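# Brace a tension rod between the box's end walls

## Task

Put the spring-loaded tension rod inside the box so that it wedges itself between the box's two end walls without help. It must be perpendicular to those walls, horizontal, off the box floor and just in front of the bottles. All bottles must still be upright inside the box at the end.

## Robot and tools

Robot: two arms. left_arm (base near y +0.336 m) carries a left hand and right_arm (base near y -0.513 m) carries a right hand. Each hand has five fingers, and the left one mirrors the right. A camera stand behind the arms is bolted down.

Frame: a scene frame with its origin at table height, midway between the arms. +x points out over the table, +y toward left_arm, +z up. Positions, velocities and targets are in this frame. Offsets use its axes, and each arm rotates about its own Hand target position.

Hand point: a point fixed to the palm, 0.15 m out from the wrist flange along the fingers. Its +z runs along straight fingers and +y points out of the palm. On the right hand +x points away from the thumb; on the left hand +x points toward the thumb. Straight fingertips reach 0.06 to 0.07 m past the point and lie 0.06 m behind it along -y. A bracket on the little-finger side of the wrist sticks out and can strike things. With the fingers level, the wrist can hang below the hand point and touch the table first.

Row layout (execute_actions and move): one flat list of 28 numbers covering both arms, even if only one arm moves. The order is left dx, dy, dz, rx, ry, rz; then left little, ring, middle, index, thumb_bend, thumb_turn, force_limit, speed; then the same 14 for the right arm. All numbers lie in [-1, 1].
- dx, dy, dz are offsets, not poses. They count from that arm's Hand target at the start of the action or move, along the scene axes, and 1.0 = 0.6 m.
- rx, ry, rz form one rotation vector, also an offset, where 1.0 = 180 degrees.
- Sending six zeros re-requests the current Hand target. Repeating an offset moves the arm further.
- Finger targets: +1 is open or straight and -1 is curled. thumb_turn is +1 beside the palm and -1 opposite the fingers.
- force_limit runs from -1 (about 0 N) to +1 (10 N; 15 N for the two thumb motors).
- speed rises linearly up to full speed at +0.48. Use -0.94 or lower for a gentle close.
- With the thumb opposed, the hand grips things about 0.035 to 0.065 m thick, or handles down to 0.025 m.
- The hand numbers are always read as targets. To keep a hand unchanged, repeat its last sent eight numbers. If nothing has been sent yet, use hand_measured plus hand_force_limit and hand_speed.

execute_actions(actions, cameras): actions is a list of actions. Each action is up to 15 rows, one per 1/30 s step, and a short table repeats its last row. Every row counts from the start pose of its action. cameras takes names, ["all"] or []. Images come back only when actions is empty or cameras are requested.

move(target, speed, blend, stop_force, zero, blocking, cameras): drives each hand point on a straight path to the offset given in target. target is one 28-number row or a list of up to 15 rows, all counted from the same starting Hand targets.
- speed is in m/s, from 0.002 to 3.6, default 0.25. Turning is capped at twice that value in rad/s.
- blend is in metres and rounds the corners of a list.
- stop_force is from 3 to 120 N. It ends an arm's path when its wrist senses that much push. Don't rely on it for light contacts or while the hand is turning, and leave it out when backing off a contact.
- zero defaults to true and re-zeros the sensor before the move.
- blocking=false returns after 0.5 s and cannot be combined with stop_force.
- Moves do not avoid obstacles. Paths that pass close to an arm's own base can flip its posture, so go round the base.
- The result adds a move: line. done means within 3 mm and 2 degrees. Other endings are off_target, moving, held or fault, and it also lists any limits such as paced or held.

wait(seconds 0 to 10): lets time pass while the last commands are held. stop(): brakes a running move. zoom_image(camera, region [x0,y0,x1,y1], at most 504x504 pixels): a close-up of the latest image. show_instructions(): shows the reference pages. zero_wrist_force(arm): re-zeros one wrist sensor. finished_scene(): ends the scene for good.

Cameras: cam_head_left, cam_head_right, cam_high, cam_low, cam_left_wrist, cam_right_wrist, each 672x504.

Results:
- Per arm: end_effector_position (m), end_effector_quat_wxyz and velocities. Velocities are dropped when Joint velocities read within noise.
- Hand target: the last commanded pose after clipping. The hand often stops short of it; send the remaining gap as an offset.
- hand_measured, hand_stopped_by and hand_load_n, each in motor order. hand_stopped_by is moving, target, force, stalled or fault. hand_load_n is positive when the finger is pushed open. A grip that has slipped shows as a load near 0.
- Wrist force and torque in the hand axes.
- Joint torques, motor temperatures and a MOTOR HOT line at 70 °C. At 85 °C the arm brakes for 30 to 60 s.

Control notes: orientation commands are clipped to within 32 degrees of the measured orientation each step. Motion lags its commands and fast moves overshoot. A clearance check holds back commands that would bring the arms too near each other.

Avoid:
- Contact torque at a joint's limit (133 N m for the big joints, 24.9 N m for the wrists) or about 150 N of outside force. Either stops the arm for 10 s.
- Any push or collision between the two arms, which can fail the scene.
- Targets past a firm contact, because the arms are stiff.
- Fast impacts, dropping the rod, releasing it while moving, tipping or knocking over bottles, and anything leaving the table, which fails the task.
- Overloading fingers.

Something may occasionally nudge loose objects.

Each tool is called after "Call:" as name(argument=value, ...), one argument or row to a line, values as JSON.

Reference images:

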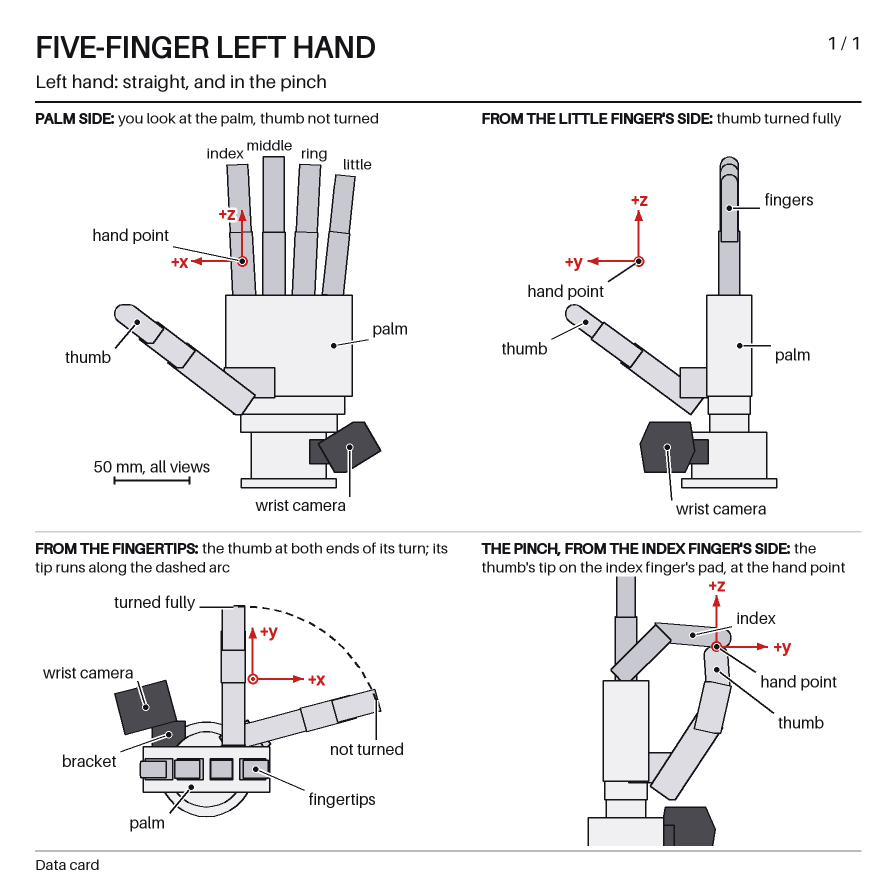

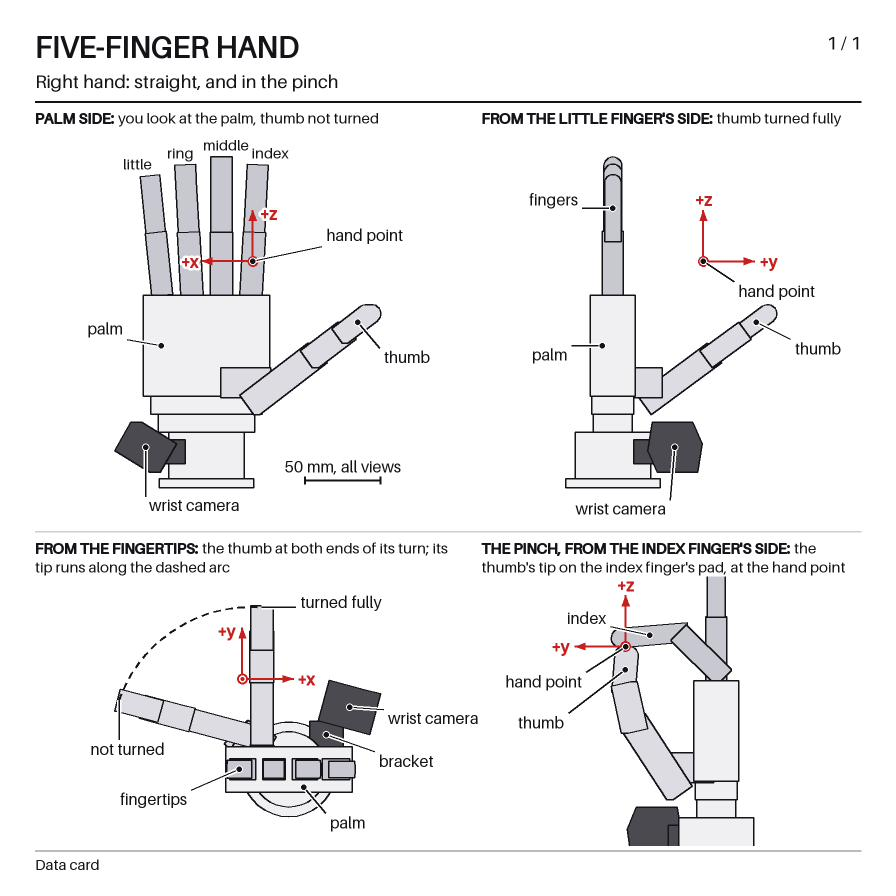

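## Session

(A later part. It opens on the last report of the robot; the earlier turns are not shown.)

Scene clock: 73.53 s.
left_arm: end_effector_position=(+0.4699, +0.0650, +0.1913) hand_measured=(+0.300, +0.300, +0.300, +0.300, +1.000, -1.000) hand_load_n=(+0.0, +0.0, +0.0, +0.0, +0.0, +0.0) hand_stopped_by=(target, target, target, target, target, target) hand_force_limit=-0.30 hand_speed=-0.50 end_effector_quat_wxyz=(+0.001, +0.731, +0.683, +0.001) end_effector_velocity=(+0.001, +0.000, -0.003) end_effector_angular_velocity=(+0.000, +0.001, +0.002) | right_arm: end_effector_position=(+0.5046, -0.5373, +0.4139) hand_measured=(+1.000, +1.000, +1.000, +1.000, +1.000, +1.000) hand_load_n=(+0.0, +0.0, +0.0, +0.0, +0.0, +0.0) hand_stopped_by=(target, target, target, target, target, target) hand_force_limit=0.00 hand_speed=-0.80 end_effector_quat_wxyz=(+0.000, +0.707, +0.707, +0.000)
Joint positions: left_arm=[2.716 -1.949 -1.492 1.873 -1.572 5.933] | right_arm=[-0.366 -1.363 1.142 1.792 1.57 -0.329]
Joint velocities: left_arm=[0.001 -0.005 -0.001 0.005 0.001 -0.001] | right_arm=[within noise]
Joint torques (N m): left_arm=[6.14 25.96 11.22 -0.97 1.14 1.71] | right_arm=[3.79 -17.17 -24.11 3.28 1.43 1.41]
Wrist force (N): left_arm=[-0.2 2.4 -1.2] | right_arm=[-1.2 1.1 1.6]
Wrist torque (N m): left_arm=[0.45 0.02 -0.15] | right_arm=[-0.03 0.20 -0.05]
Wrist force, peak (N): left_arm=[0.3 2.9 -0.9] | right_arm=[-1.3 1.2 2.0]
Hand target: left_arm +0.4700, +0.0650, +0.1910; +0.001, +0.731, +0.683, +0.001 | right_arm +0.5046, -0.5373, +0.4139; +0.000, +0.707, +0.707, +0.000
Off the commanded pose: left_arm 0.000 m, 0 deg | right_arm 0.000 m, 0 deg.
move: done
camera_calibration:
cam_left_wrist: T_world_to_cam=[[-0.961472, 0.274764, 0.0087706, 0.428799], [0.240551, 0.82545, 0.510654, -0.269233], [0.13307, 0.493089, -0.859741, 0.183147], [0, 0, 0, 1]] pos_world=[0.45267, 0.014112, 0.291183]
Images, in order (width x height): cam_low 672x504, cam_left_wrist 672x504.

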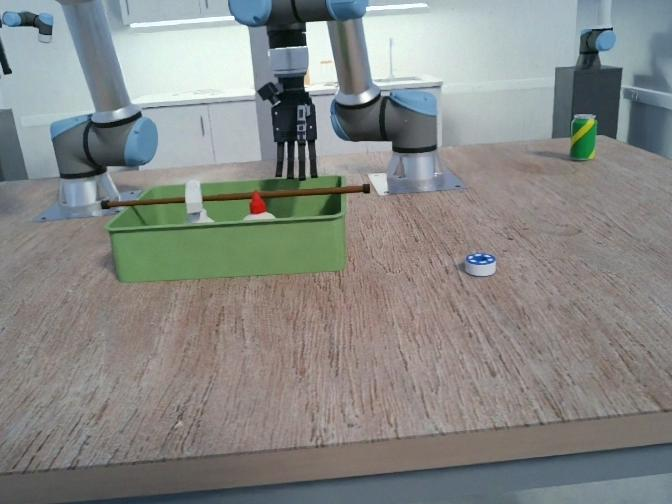

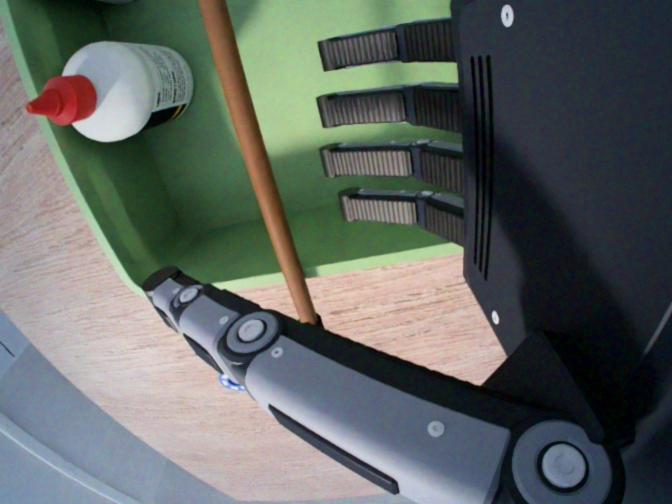

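Call:
move(
  target=[0.0067,0,-0.1217,0,0,0, 0.3,0.3,0.3,0.3,1,-1,-0.3,-0.5, 0,0,0,0,0,0, 1,1,1,1,1,1,0,-0.8],
  speed=0.08,
  stop_force=8,
  cameras=["cam_left_wrist","cam_low"],
)

Call:
zoom_image(
  camera="cam_left_wrist",
  region=[150, 50, 450, 350],
)

Call:
zoom_image(
  camera="cam_low",
  region=[220, 140, 400, 280],
)

Scene clock: 77.97 s.
left_arm: end_effector_position=(+0.4740, +0.0650, +0.1180) hand_measured=(+0.300, +0.300, +0.300, +0.300, +1.000, -1.000) hand_load_n=(+0.0, +0.0, +0.0, +0.0, +0.0, +0.0) hand_stopped_by=(target, target, target, target, target, target) hand_force_limit=-0.30 hand_speed=-0.50 end_effector_quat_wxyz=(+0.001, +0.731, +0.683, +0.001) | right_arm: end_effector_position=(+0.5046, -0.5373, +0.4139) hand_measured=(+1.000, +1.000, +1.000, +1.000, +1.000, +1.000) hand_load_n=(+0.0, +0.0, +0.0, +0.0, +0.0, +0.0) hand_stopped_by=(target, target, target, target, target, target) hand_force_limit=0.00 hand_speed=-0.80 end_effector_quat_wxyz=(+0.000, +0.707, +0.707, +0.000)
Joint positions: left_arm=[2.72 -2.021 -1.588 2.041 -1.572 5.937] | right_arm=[-0.366 -1.363 1.142 1.792 1.57 -0.329]
Joint torques (N m): left_arm=[6.6 27.05 10.95 -0.68 1.52 1.87] | right_arm=[6.17 -16.61 -25.88 3.37 1.3 1.47]
Wrist force (N): left_arm=[-0.2 2.4 -1.3] | right_arm=[-1.1 1.0 1.8]
Wrist torque (N m): left_arm=[0.47 0.03 -0.16] | right_arm=[-0.05 0.18 -0.04]
Wrist force, peak (N): left_arm=[0.1 2.6 -1.7] | right_arm=[-1.3 1.1 2.1]
Hand target: left_arm +0.4740, +0.0650, +0.1180; +0.001, +0.731, +0.683, +0.001 | right_arm +0.5046, -0.5373, +0.4139; +0.000, +0.707, +0.707, +0.000
Off the commanded pose: left_arm 0.000 m, 0 deg | right_arm 0.000 m, 0 deg.
move: done
camera_calibration:
cam_left_wrist: T_world_to_cam=[[-0.961468, 0.274778, 0.00874639, 0.433387], [0.240569, 0.825516, 0.510539, -0.232772], [0.133065, 0.492971, -0.85981, 0.119601], [0, 0, 0, 1]] pos_world=[0.456771, 0.0141122, 0.217883]
Images, in order (width x height): cam_low 672x504, cam_left_wrist 672x504.

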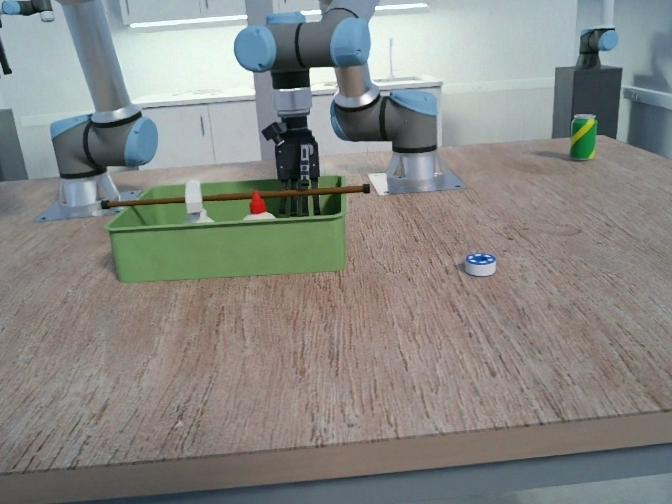

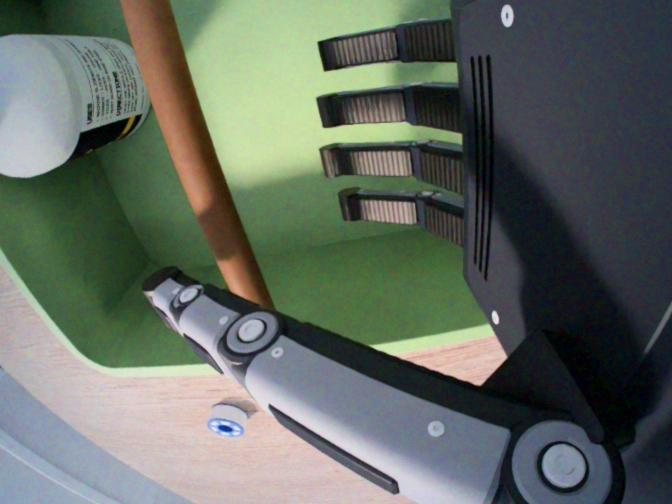

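Scaled by 1.680 from the camera's 672x504 image, which has a finer 960x720 frame.

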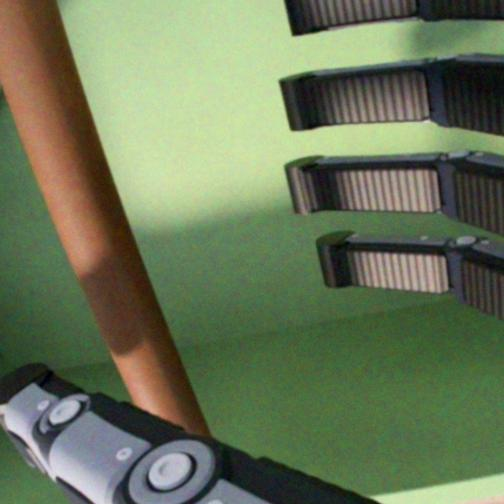

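Scaled by 2.800 from the camera's 672x504 image, which has a finer 960x720 frame.

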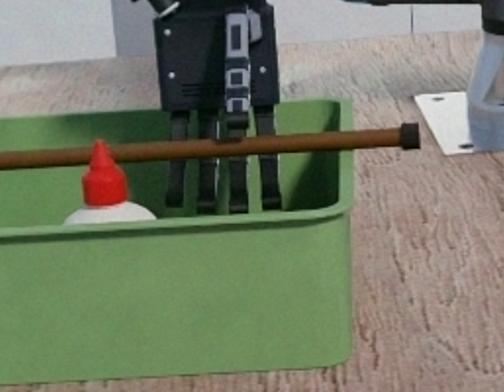

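Call:
move(
  target=[
    [0,0,0.0133,0,0,0, 0.3,0.3,0.3,0.3,1,-1,-0.3,-0.5, 0,0,0,0,0,0, 1,1,1,1,1,1,0,-0.8],
    [0.0517,0,0.0133,0,0,0, 0.3,0.3,0.3,0.3,1,-1,-0.3,-0.5, 0,0,0,0,0,0, 1,1,1,1,1,1,0,-0.8],
  ],
  speed=0.05,
  stop_force=4,
  cameras=["cam_left_wrist","cam_low"],
)

Call:
zoom_image(
  camera="cam_left_wrist",
  region=[150, 50, 450, 350],
)

Call:
zoom_image(
  camera="cam_low",
  region=[220, 140, 400, 280],
)

Scene clock: 82.17 s.
left_arm: end_effector_position=(+0.5051, +0.0650, +0.1260) hand_measured=(+0.300, +0.300, +0.300, +0.300, +1.000, -1.000) hand_load_n=(+0.0, +0.0, +0.0, +0.0, +0.0, +0.0) hand_stopped_by=(target, target, target, target, target, target) hand_force_limit=-0.30 hand_speed=-0.50 end_effector_quat_wxyz=(+0.001, +0.731, +0.683, +0.001) | right_arm: end_effector_position=(+0.5046, -0.5373, +0.4139) hand_measured=(+1.000, +1.000, +1.000, +1.000, +1.000, +1.000) hand_load_n=(+0.0, +0.0, +0.0, +0.0, +0.0, +0.0) hand_stopped_by=(target, target, target, target, target, target) hand_force_limit=0.00 hand_speed=-0.80 end_effector_quat_wxyz=(+0.000, +0.707, +0.707, +0.000)
Joint positions: left_arm=[2.747 -2.066 -1.496 1.994 -1.572 5.964] | right_arm=[-0.366 -1.363 1.142 1.792 1.57 -0.329]
Joint torques (N m): left_arm=[6.41 30.18 25.68 -4.47 1.73 1.99] | right_arm=[6.89 -17.05 -25.36 3.11 1 1.39]
Wrist force (N): left_arm=[0.2 2.4 -1.2] | right_arm=[-0.8 1.3 1.5]
Wrist torque (N m): left_arm=[0.45 -0.03 -0.12] | right_arm=[0.00 0.14 -0.02]
Wrist force, peak (N): left_arm=[0.3 2.5 -1.6] | right_arm=[-1.2 1.6 1.8]
Hand target: left_arm +0.5051, +0.0650, +0.1260; +0.001, +0.731, +0.683, +0.001 | right_arm +0.5046, -0.5373, +0.4139; +0.000, +0.707, +0.707, +0.000
Off the commanded pose: left_arm 0.000 m, 0 deg | right_arm 0.000 m, 0 deg.
move: done
camera_calibration:
cam_left_wrist: T_world_to_cam=[[-0.961468, 0.274778, 0.00874639, 0.463218], [0.240569, 0.825516, 0.510539, -0.244338], [0.133065, 0.492971, -0.85981, 0.122341], [0, 0, 0, 1]] pos_world=[0.487871, 0.0141122, 0.225883]
Images, in order (width x height): cam_low 672x504, cam_left_wrist 672x504.

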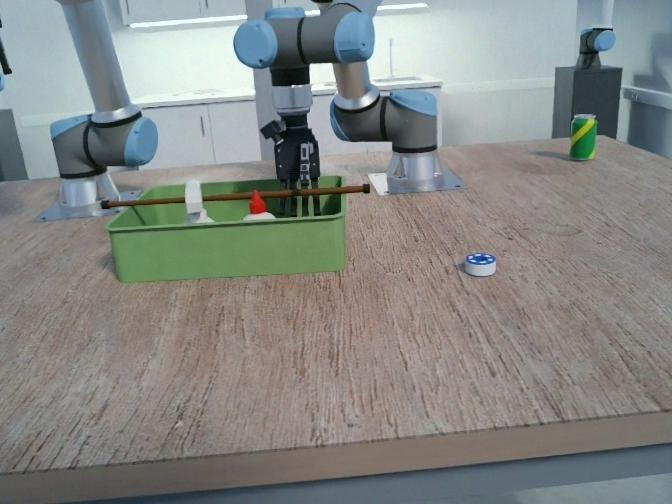

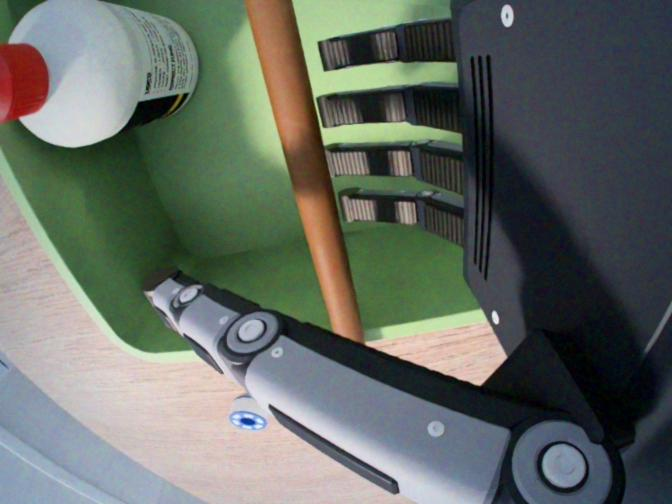

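Scaled by 1.680 from the camera's 672x504 image, which has a finer 960x720 frame.

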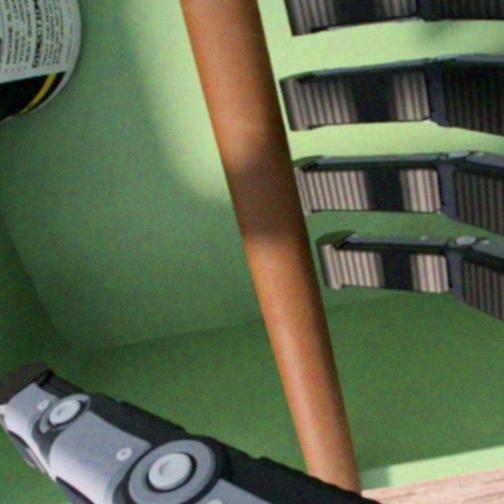

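Scaled by 2.800 from the camera's 672x504 image, which has a finer 960x720 frame.

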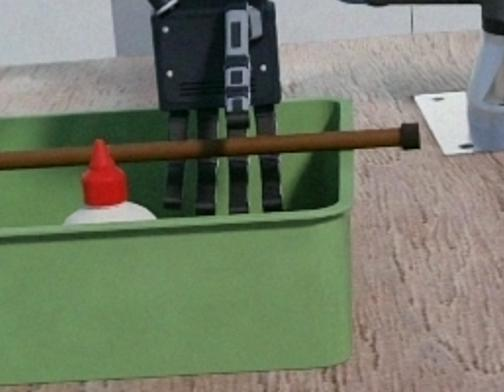

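Call:
move(
  target=[0.0033,0,0,0,0,0, 0,0,0,0,1,-1,-0.5,-0.6, 0,0,0,0,0,0, 1,1,1,1,1,1,0,-0.8],
  speed=0.05,
)

Call:
move(
  target=[0,0,0.04,0,0,0, 0,0,0,0,1,-1,-0.5,-0.6, 0,0,0,0,0,0, 1,1,1,1,1,1,0,-0.8],
  speed=0.01,
  stop_force=3,
  cameras=["cam_left_wrist","cam_low"],
)

Call:
zoom_image(
  camera="cam_left_wrist",
  region=[150, 50, 450, 350],
)

Call:
zoom_image(
  camera="cam_low",
  region=[220, 140, 400, 280],
)

Scene clock: 83.63 s.
left_arm: end_effector_position=(+0.5069, +0.0650, +0.1260) hand_measured=(+0.000, +0.000, +0.000, +0.000, +1.000, -1.000) hand_load_n=(+0.0, +0.0, +0.0, +0.5, +0.0, +0.0) hand_stopped_by=(target, target, target, target, target, target) hand_force_limit=-0.50 hand_speed=-0.60 end_effector_quat_wxyz=(+0.001, +0.731, +0.683, +0.001) | right_arm: end_effector_position=(+0.5046, -0.5373, +0.4139) hand_measured=(+1.000, +1.000, +1.000, +1.000, +1.000, +1.000) hand_load_n=(+0.0, +0.0, +0.0, +0.0, +0.0, +0.0) hand_stopped_by=(target, target, target, target, target, target) hand_force_limit=0.00 hand_speed=-0.80 end_effector_quat_wxyz=(+0.000, +0.707, +0.707, +0.000)
Joint positions: left_arm=[2.749 -2.069 -1.491 1.992 -1.572 5.965] | right_arm=[-0.366 -1.363 1.142 1.792 1.57 -0.329]
Joint torques (N m): left_arm=[7.27 30.55 24.86 -4.73 1.91 1.84] | right_arm=[8.03 -15.61 -25.06 3.17 1.28 1.24]
Wrist force (N): left_arm=[0.0 2.5 -1.4] | right_arm=[-1.0 1.2 1.7]
Wrist torque (N m): left_arm=[0.49 -0.01 -0.14] | right_arm=[-0.02 0.17 -0.04]
Wrist force, peak (N): left_arm=[0.3 2.7 -1.4] | right_arm=[-1.3 1.3 1.9]
Hand target: left_arm +0.5070, +0.0650, +0.1260; +0.001, +0.731, +0.683, +0.001 | right_arm +0.5046, -0.5373, +0.4139; +0.000, +0.707, +0.707, +0.000
Off the commanded pose: left_arm 0.000 m, 0 deg | right_arm 0.000 m, 0 deg.
move: done

Scene clock: 87.03 s.
left_arm: end_effector_position=(+0.5070, +0.0650, +0.1500) hand_measured=(+0.000, +0.000, +0.000, +0.000, +1.000, -1.000) hand_load_n=(+0.0, +0.0, +0.5, +0.0, +0.0, +0.0) hand_stopped_by=(target, target, target, target, target, target) hand_force_limit=-0.50 hand_speed=-0.60 end_effector_quat_wxyz=(+0.001, +0.731, +0.683, +0.001) | right_arm: end_effector_position=(+0.5046, -0.5373, +0.4139) hand_measured=(+1.000, +1.000, +1.000, +1.000, +1.000, +1.000) hand_load_n=(+0.0, +0.0, +0.0, +0.0, +0.0, +0.0) hand_stopped_by=(target, target, target, target, target, target) hand_force_limit=0.00 hand_speed=-0.80 end_effector_quat_wxyz=(+0.000, +0.707, +0.707, +0.000)
Joint positions: left_arm=[2.749 -2.048 -1.458 1.938 -1.572 5.965] | right_arm=[-0.366 -1.363 1.142 1.792 1.57 -0.329]
Joint torques (N m): left_arm=[6.62 42.22 25.06 -4.37 1.59 1.76] | right_arm=[9.28 -16.92 -25.31 3.37 1.38 1.62]
Wrist force (N): left_arm=[0.0 2.6 -1.0] | right_arm=[-1.0 1.1 1.8]
Wrist torque (N m): left_arm=[0.48 0.00 -0.15] | right_arm=[-0.03 0.17 -0.04]
Wrist force, peak (N): left_arm=[0.0 2.6 -1.4] | right_arm=[-1.2 1.2 2.1]
Hand target: left_arm +0.5070, +0.0650, +0.1500; +0.001, +0.731, +0.683, +0.001 | right_arm +0.5046, -0.5373, +0.4139; +0.000, +0.707, +0.707, +0.000
Off the commanded pose: left_arm 0.000 m, 0 deg | right_arm 0.000 m, 0 deg.
move: done
camera_calibration:
cam_left_wrist: T_world_to_cam=[[-0.961468, 0.274778, 0.00874639, 0.464835], [0.240569, 0.825516, 0.510539, -0.257048], [0.133065, 0.492971, -0.85981, 0.142724], [0, 0, 0, 1]] pos_world=[0.489771, 0.0141122, 0.249883]
Images, in order (width x height): cam_low 672x504, cam_left_wrist 672x504.

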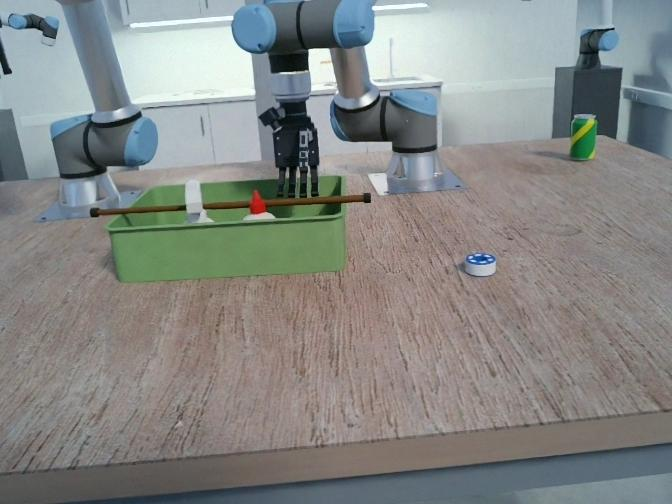

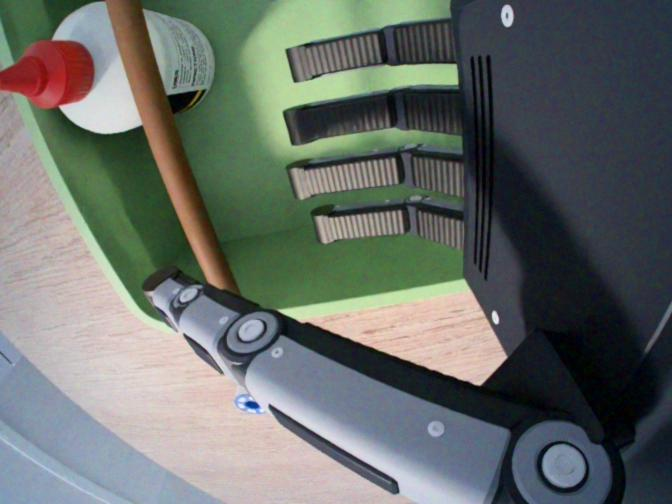

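Scaled by 1.680 from the camera's 672x504 image, which has a finer 960x720 frame.

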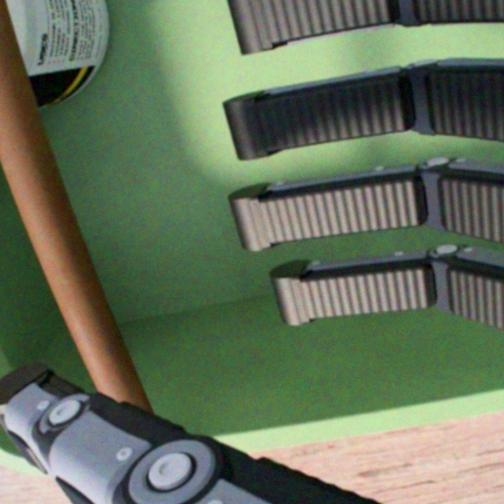

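Scaled by 2.800 from the camera's 672x504 image, which has a finer 960x720 frame.

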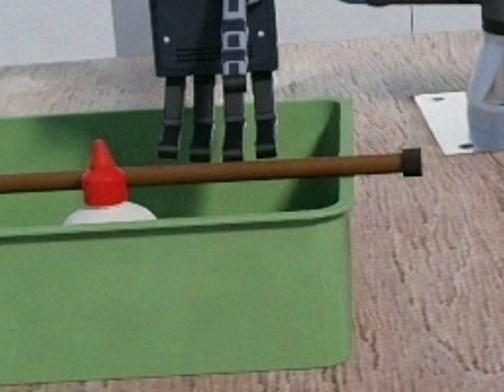

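Call:
execute_actions(
  actions=[],
)

Call:
zoom_image(
  camera="cam_head_left",
  region=[150, 280, 450, 480],
)

Call:
zoom_image(
  camera="cam_high",
  region=[250, 130, 460, 270],
)

Scene clock: 87.77 s.
left_arm: end_effector_position=(+0.5070, +0.0650, +0.1500) hand_measured=(+0.000, +0.000, +0.000, +0.000, +1.000, -1.000) hand_load_n=(+0.0, +0.0, +0.0, +0.0, +0.0, +0.0) hand_stopped_by=(target, target, target, target, target, target) hand_force_limit=-0.50 hand_speed=-0.60 end_effector_quat_wxyz=(+0.001, +0.731, +0.683, +0.001) | right_arm: end_effector_position=(+0.5046, -0.5373, +0.4139) hand_measured=(+1.000, +1.000, +1.000, +1.000, +1.000, +1.000) hand_load_n=(+0.0, +0.0, +0.0, +0.0, +0.0, +0.0) hand_stopped_by=(target, target, target, target, target, target) hand_force_limit=0.00 hand_speed=-0.80 end_effector_quat_wxyz=(+0.000, +0.707, +0.707, +0.000)
Joint positions: left_arm=[2.749 -2.048 -1.458 1.938 -1.572 5.965] | right_arm=[-0.366 -1.363 1.142 1.792 1.57 -0.329]
Joint velocities: within noise
Joint torques (N m): left_arm=[7.18 42.35 25.75 -4.14 1.75 1.49] | right_arm=[9.92 -16.3 -25.34 3.13 1.09 1.37]
Motor temperatures (°C): left_arm=[45 36 36 41 50 41] | right_arm=[34 42 45 41 47 45]
Wrist force (N): left_arm=[0.0 2.5 -1.0] | right_arm=[-1.2 1.1 1.9]
Wrist torque (N m): left_arm=[0.47 -0.01 -0.14] | right_arm=[-0.04 0.20 -0.05]
Wrist force, peak (N): left_arm=[0.0 2.7 -1.4] | right_arm=[-1.0 1.3 2.0]
Hand target: left_arm +0.5070, +0.0650, +0.1500; +0.001, +0.731, +0.683, +0.001 | right_arm +0.5046, -0.5373, +0.4139; +0.000, +0.707, +0.707, +0.000
Off the commanded pose: left_arm 0.000 m, 0 deg | right_arm 0.000 m, 0 deg.
camera_calibration:
cam_left_wrist: T_world_to_cam=[[-0.961468, 0.274778, 0.00874639, 0.464835], [0.240569, 0.825516, 0.510539, -0.257048], [0.133065, 0.492971, -0.85981, 0.142724], [0, 0, 0, 1]] pos_world=[0.489771, 0.0141122, 0.249883]
cam_right_wrist: T_world_to_cam=[[0.973905, 0.226744, -0.00980144, -0.362458], [0.201252, -0.842838, 0.499121, -0.763203], [0.104912, -0.488069, -0.866477, 0.160276], [0, 0, 0, 1]] pos_world=[0.489781, -0.482845, 0.516254]

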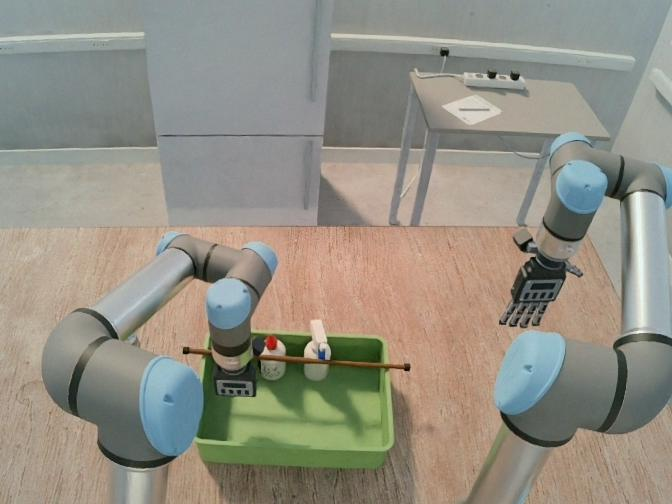

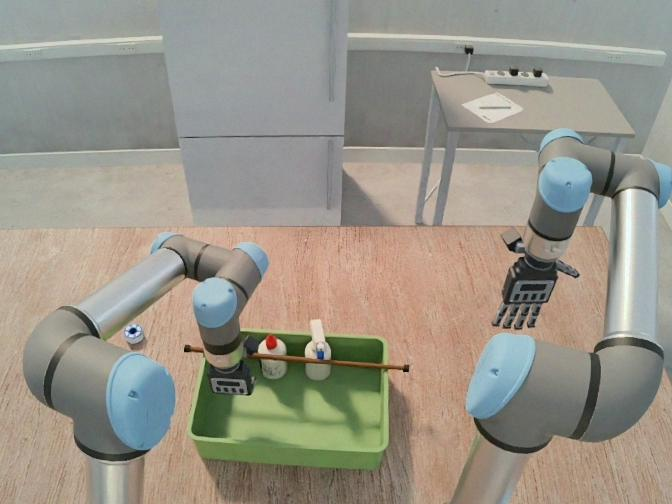

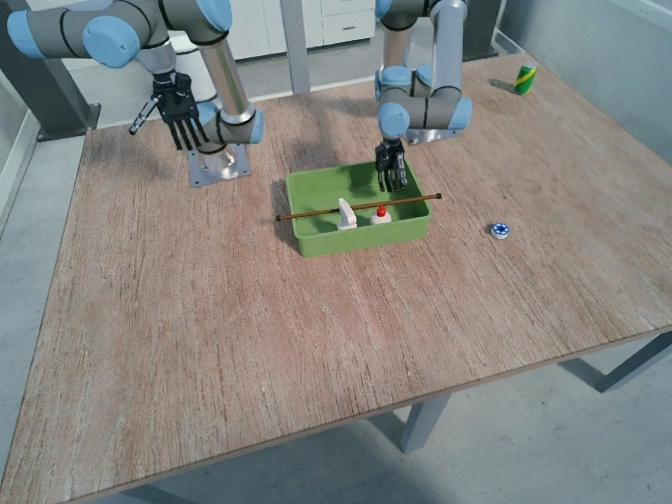

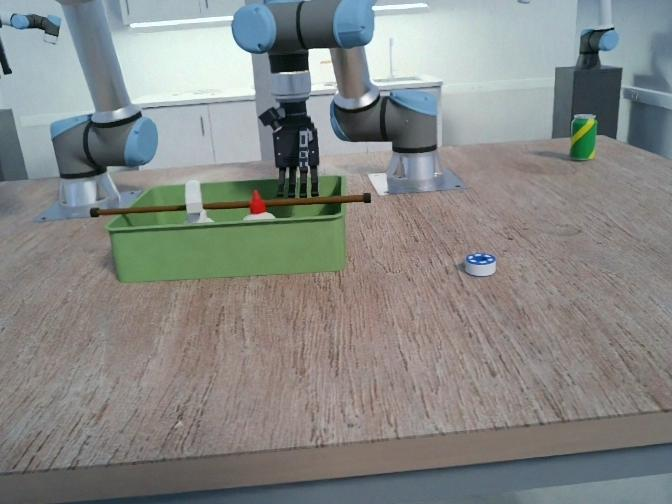

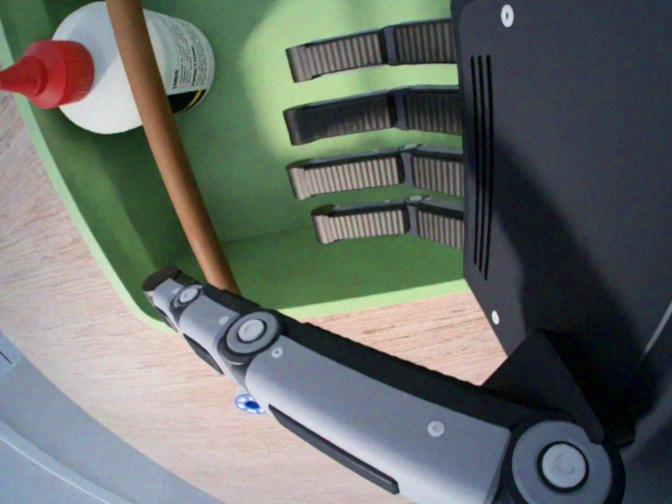

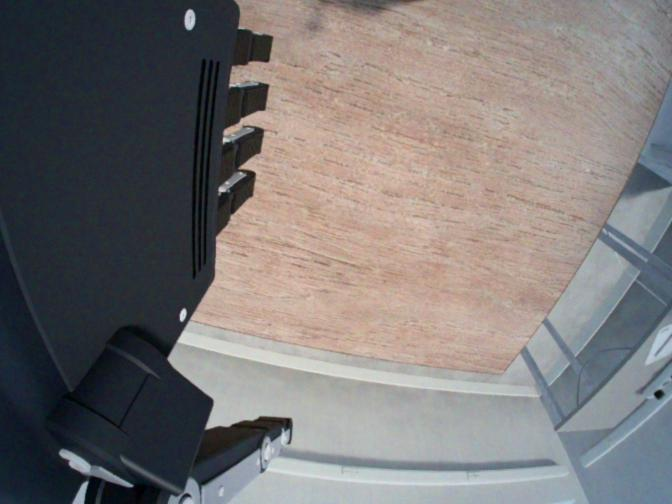

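Scaled by 1.680 from the camera's 672x504 image, which has a finer 960x720 frame.

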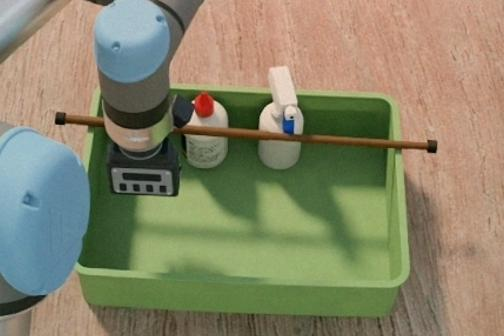

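Scaled by 2.400 from the camera's 672x504 image, which has a finer 960x720 frame.

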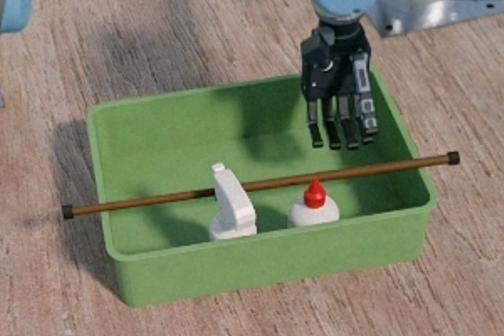

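Call:
move(
  target=[
    [0,0.0117,0,0,0,0, 1,1,0.3,0.3,1,-1,-0.5,-0.5, 0,0,0,0,0,0, 1,1,1,1,1,1,0,-0.8],
    [0,0.0117,-0.0367,0,0,0, 1,1,0.3,0.3,1,-1,-0.5,-0.5, 0,0,0,0,0,0, 1,1,1,1,1,1,0,-0.8],
  ],
  speed=0.05,
  cameras=["cam_left_wrist"],
)

Call:
zoom_image(
  camera="cam_left_wrist",
  region=[50, 50, 350, 350],
)

Scene clock: 96.07 s.
left_arm: end_effector_position=(+0.5070, +0.0720, +0.1281) hand_measured=(+1.000, +1.000, +0.300, +0.300, +1.000, -1.000) hand_load_n=(+0.0, +0.5, +0.0, +0.0, +0.0, +0.0) hand_stopped_by=(target, target, target, target, target, target) hand_force_limit=-0.50 hand_speed=-0.50 end_effector_quat_wxyz=(+0.001, +0.731, +0.683, +0.001) | right_arm: end_effector_position=(+0.5046, -0.5373, +0.4139) hand_measured=(+1.000, +1.000, +1.000, +1.000, +1.000, +1.000) hand_load_n=(-0.5, +0.0, +0.0, +0.0, +0.0, +0.0) hand_stopped_by=(target, target, target, target, target, target) hand_force_limit=0.00 hand_speed=-0.80 end_effector_quat_wxyz=(+0.000, +0.707, +0.707, +0.000)
Joint positions: left_arm=[2.763 -2.058 -1.503 1.993 -1.572 5.98] | right_arm=[-0.366 -1.363 1.142 1.792 1.57 -0.329]
Joint torques (N m): left_arm=[7.15 26.35 9.86 -0.76 1.73 1.79] | right_arm=[10.05 -15.91 -24.25 2.99 1.11 1.36]
Wrist force (N): left_arm=[0.2 2.4 -1.2] | right_arm=[-1.2 1.2 2.0]
Wrist torque (N m): left_arm=[0.47 -0.03 -0.13] | right_arm=[-0.02 0.19 -0.04]
Wrist force, peak (N): left_arm=[0.3 2.5 -1.7] | right_arm=[-1.1 1.4 2.0]
Hand target: left_arm +0.5070, +0.0720, +0.1280; +0.001, +0.731, +0.683, +0.001 | right_arm +0.5046, -0.5373, +0.4139; +0.000, +0.707, +0.707, +0.000
Off the commanded pose: left_arm 0.000 m, 0 deg | right_arm 0.000 m, 0 deg.
move: done
camera_calibration:
cam_left_wrist: T_world_to_cam=[[-0.961468, 0.274778, 0.00874639, 0.463103], [0.240569, 0.825516, 0.510539, -0.251697], [0.133065, 0.492971, -0.85981, 0.120529], [0, 0, 0, 1]] pos_world=[0.489771, 0.0211122, 0.228083]
Images, in order (width x height): cam_left_wrist 672x504.

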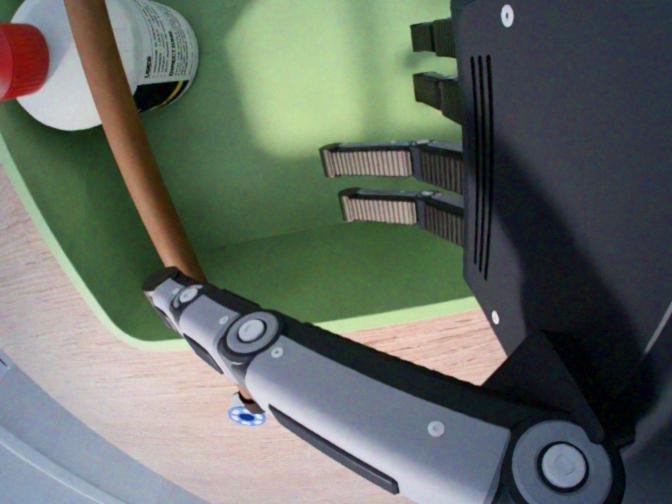

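Scaled by 1.680 from the camera's 672x504 image, which has a finer 960x720 frame.

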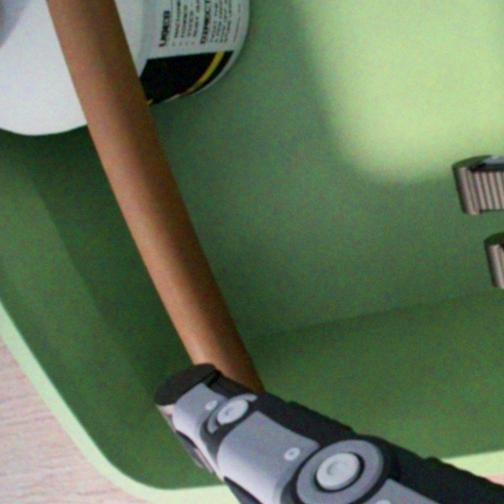

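Call:
move(
  target=[0.1233,0,-0.0033,0,0,0, 1,1,0.3,0.3,1,-1,-0.5,-0.5, 0,0,0,0,0,0, 1,1,1,1,1,1,0,-0.8],
  speed=0.05,
  stop_force=4,
  cameras=["cam_left_wrist","cam_low","cam_head_left"],
)

Call:
zoom_image(
  camera="cam_left_wrist",
  region=[150, 50, 450, 350],
)

Call:
zoom_image(
  camera="cam_low",
  region=[220, 140, 400, 280],
)

Scene clock: 99.63 s.
left_arm: end_effector_position=(+0.5810, +0.0720, +0.1260) hand_measured=(+1.000, +1.000, +0.300, +0.300, +1.000, -1.000) hand_load_n=(+0.0, +0.0, +0.0, +0.5, +0.0, +0.0) hand_stopped_by=(target, target, target, target, target, target) hand_force_limit=-0.50 hand_speed=-0.50 end_effector_quat_wxyz=(+0.001, +0.731, +0.683, +0.001) | right_arm: end_effector_position=(+0.5046, -0.5373, +0.4139) hand_measured=(+1.000, +1.000, +1.000, +1.000, +1.000, +1.000) hand_load_n=(+0.0, +0.0, +0.0, +0.0, +0.0, +0.0) hand_stopped_by=(target, target, target, target, target, target) hand_force_limit=0.00 hand_speed=-0.80 end_effector_quat_wxyz=(+0.000, +0.707, +0.707, +0.000)
Joint positions: left_arm=[2.814 -2.199 -1.28 1.911 -1.571 6.031] | right_arm=[-0.366 -1.363 1.142 1.792 1.57 -0.329]
Joint torques (N m): left_arm=[8.28 34.74 26.19 -4.38 0.18 1.85] | right_arm=[10.07 -16.76 -25.02 2.94 1.07 1.35]
Wrist force (N): left_arm=[-0.3 2.4 -1.2] | right_arm=[-1.2 1.3 1.5]
Wrist torque (N m): left_arm=[0.47 0.04 -0.16] | right_arm=[0.01 0.22 -0.04]
Wrist force, peak (N): left_arm=[-0.1 2.7 -1.4] | right_arm=[-1.3 1.3 1.9]
Hand target: left_arm +0.5810, +0.0720, +0.1260; +0.001, +0.731, +0.683, +0.001 | right_arm +0.5046, -0.5373, +0.4139; +0.000, +0.707, +0.707, +0.000
Off the commanded pose: left_arm 0.000 m, 0 deg | right_arm 0.000 m, 0 deg.
move: done
camera_calibration:
cam_left_wrist: T_world_to_cam=[[-0.961468, 0.274778, 0.00874639, 0.53427], [0.240569, 0.825516, 0.510539, -0.268376], [0.133065, 0.492971, -0.85981, 0.108791], [0, 0, 0, 1]] pos_world=[0.563771, 0.0211122, 0.225883]
Images, in order (width x height): cam_head_left 672x504, cam_low 672x504, cam_left_wrist 672x504.

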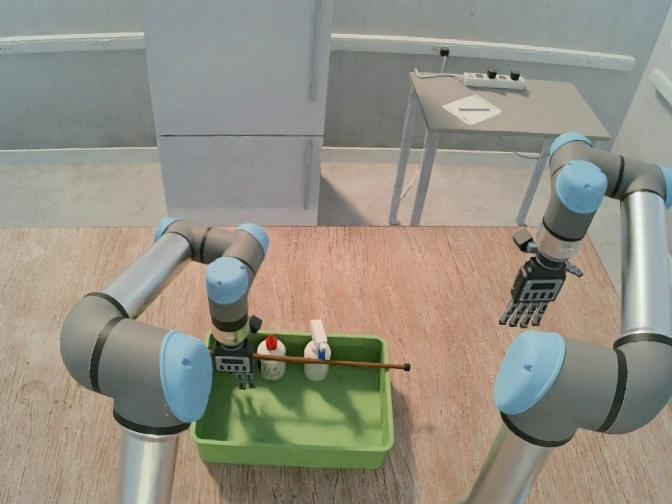

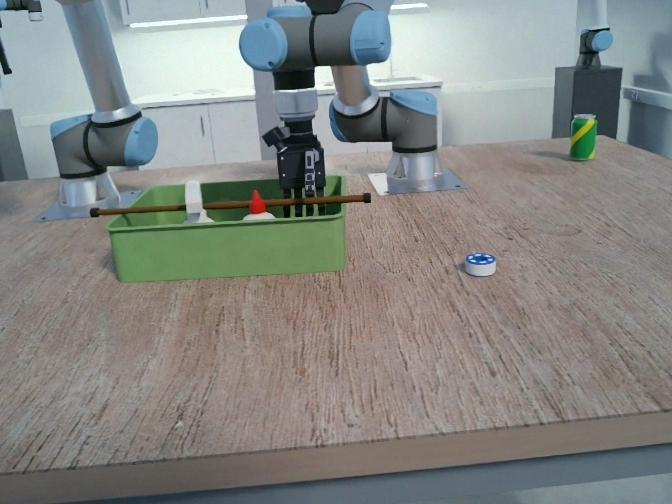

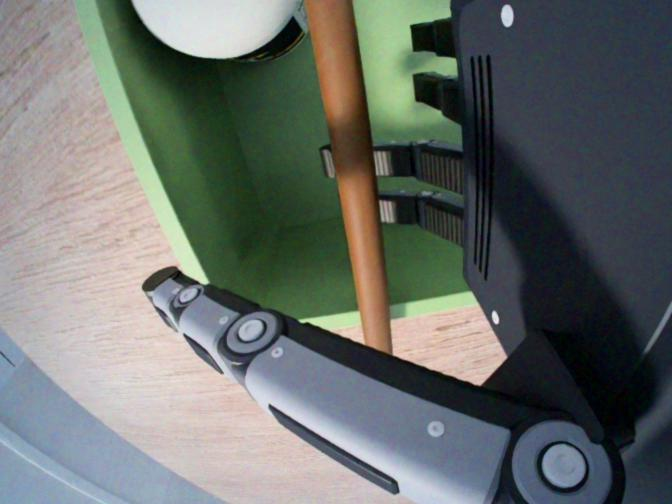

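Scaled by 1.680 from the camera's 672x504 image, which has a finer 960x720 frame.

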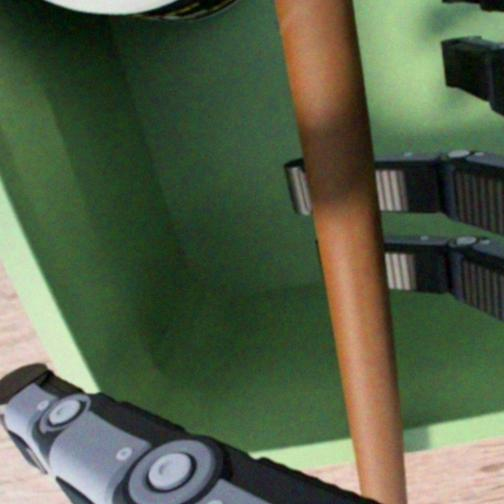

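Scaled by 2.800 from the camera's 672x504 image, which has a finer 960x720 frame.

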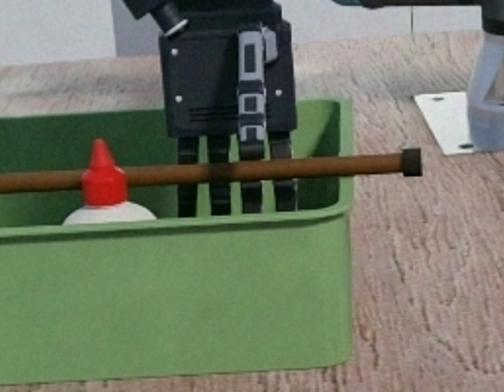

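Call:
move(
  target=[0,0,0,0,0,0, 1,1,-0.25,-0.25,1,-1,-0.5,-0.85, 0,0,0,0,0,0, 1,1,1,1,1,1,0,-0.8],
  cameras=["cam_left_wrist","cam_low"],
)

Call:
zoom_image(
  camera="cam_left_wrist",
  region=[150, 50, 450, 350],
)

Call:
zoom_image(
  camera="cam_low",
  region=[220, 140, 400, 280],
)

Scene clock: 101.90 s.
left_arm: end_effector_position=(+0.5810, +0.0720, +0.1260) hand_measured=(+1.000, +1.000, -0.250, -0.250, +1.000, -1.000) hand_load_n=(+0.0, +0.0, +0.0, +0.0, +0.0, +0.0) hand_stopped_by=(target, target, target, target, target, target) hand_force_limit=-0.50 hand_speed=-0.85 end_effector_quat_wxyz=(+0.001, +0.731, +0.683, +0.001) | right_arm: end_effector_position=(+0.5046, -0.5373, +0.4139) hand_measured=(+1.000, +1.000, +1.000, +1.000, +1.000, +1.000) hand_load_n=(+0.0, +0.0, +0.0, +0.0, +0.0, +0.0) hand_stopped_by=(target, target, target, target, target, target) hand_force_limit=0.00 hand_speed=-0.80 end_effector_quat_wxyz=(+0.000, +0.707, +0.707, +0.000)
Joint positions: left_arm=[2.814 -2.199 -1.28 1.911 -1.571 6.031] | right_arm=[-0.366 -1.363 1.142 1.792 1.57 -0.329]
Joint torques (N m): left_arm=[7.04 35.25 25.07 -3.51 -1.55 1.86] | right_arm=[10.75 -15.98 -24.85 2.84 0.9 1.55]
Wrist force (N): left_arm=[0.1 2.4 -0.9] | right_arm=[-1.0 1.2 1.5]
Wrist torque (N m): left_arm=[0.45 0.00 -0.13] | right_arm=[0.00 0.18 -0.03]
Wrist force, peak (N): left_arm=[-0.1 2.7 -1.2] | right_arm=[-1.2 1.2 1.9]
Hand target: left_arm +0.5810, +0.0720, +0.1260; +0.001, +0.731, +0.683, +0.001 | right_arm +0.5046, -0.5373, +0.4139; +0.000, +0.707, +0.707, +0.000
Off the commanded pose: left_arm 0.000 m, 0 deg | right_arm 0.000 m, 0 deg.
move: done
camera_calibration:
cam_left_wrist: T_world_to_cam=[[-0.961468, 0.274778, 0.00874639, 0.53427], [0.240569, 0.825516, 0.510539, -0.268376], [0.133065, 0.492971, -0.85981, 0.108791], [0, 0, 0, 1]] pos_world=[0.563771, 0.0211122, 0.225883]
Images, in order (width x height): cam_low 672x504, cam_left_wrist 672x504.

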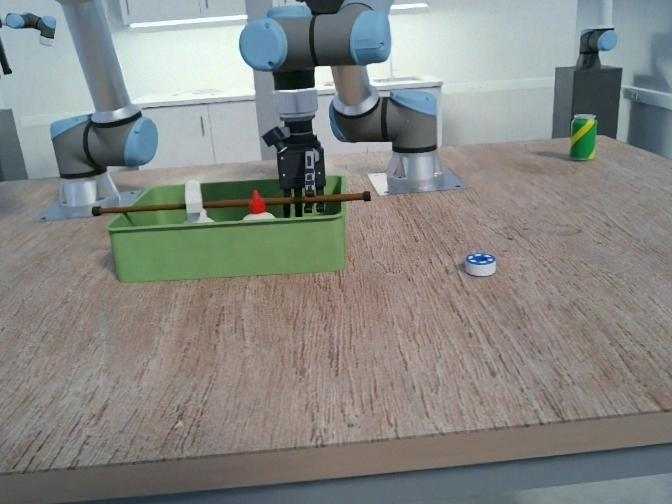

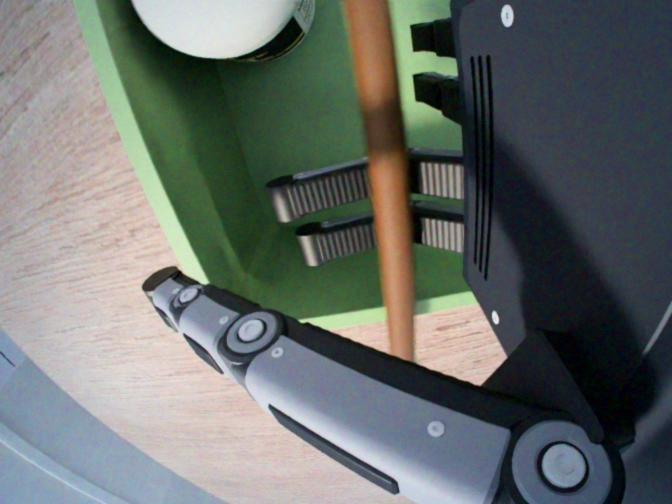

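Scaled by 1.680 from the camera's 672x504 image, which has a finer 960x720 frame.

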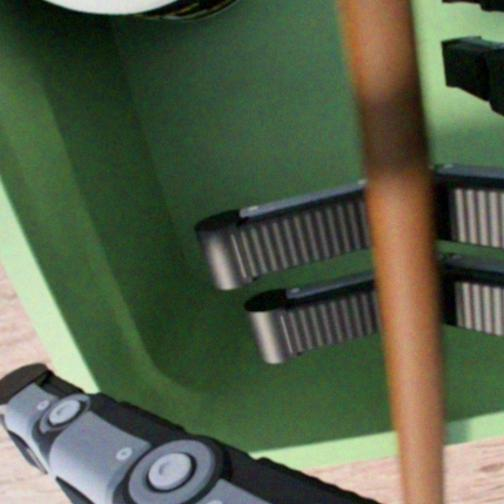

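Scaled by 2.800 from the camera's 672x504 image, which has a finer 960x720 frame.

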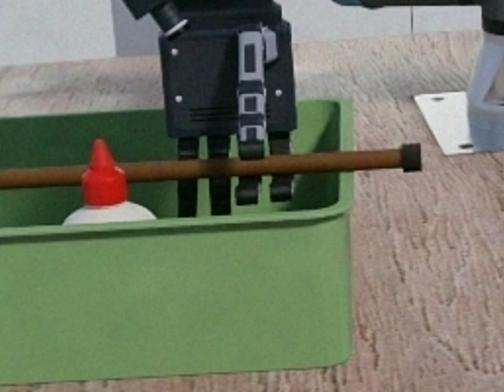

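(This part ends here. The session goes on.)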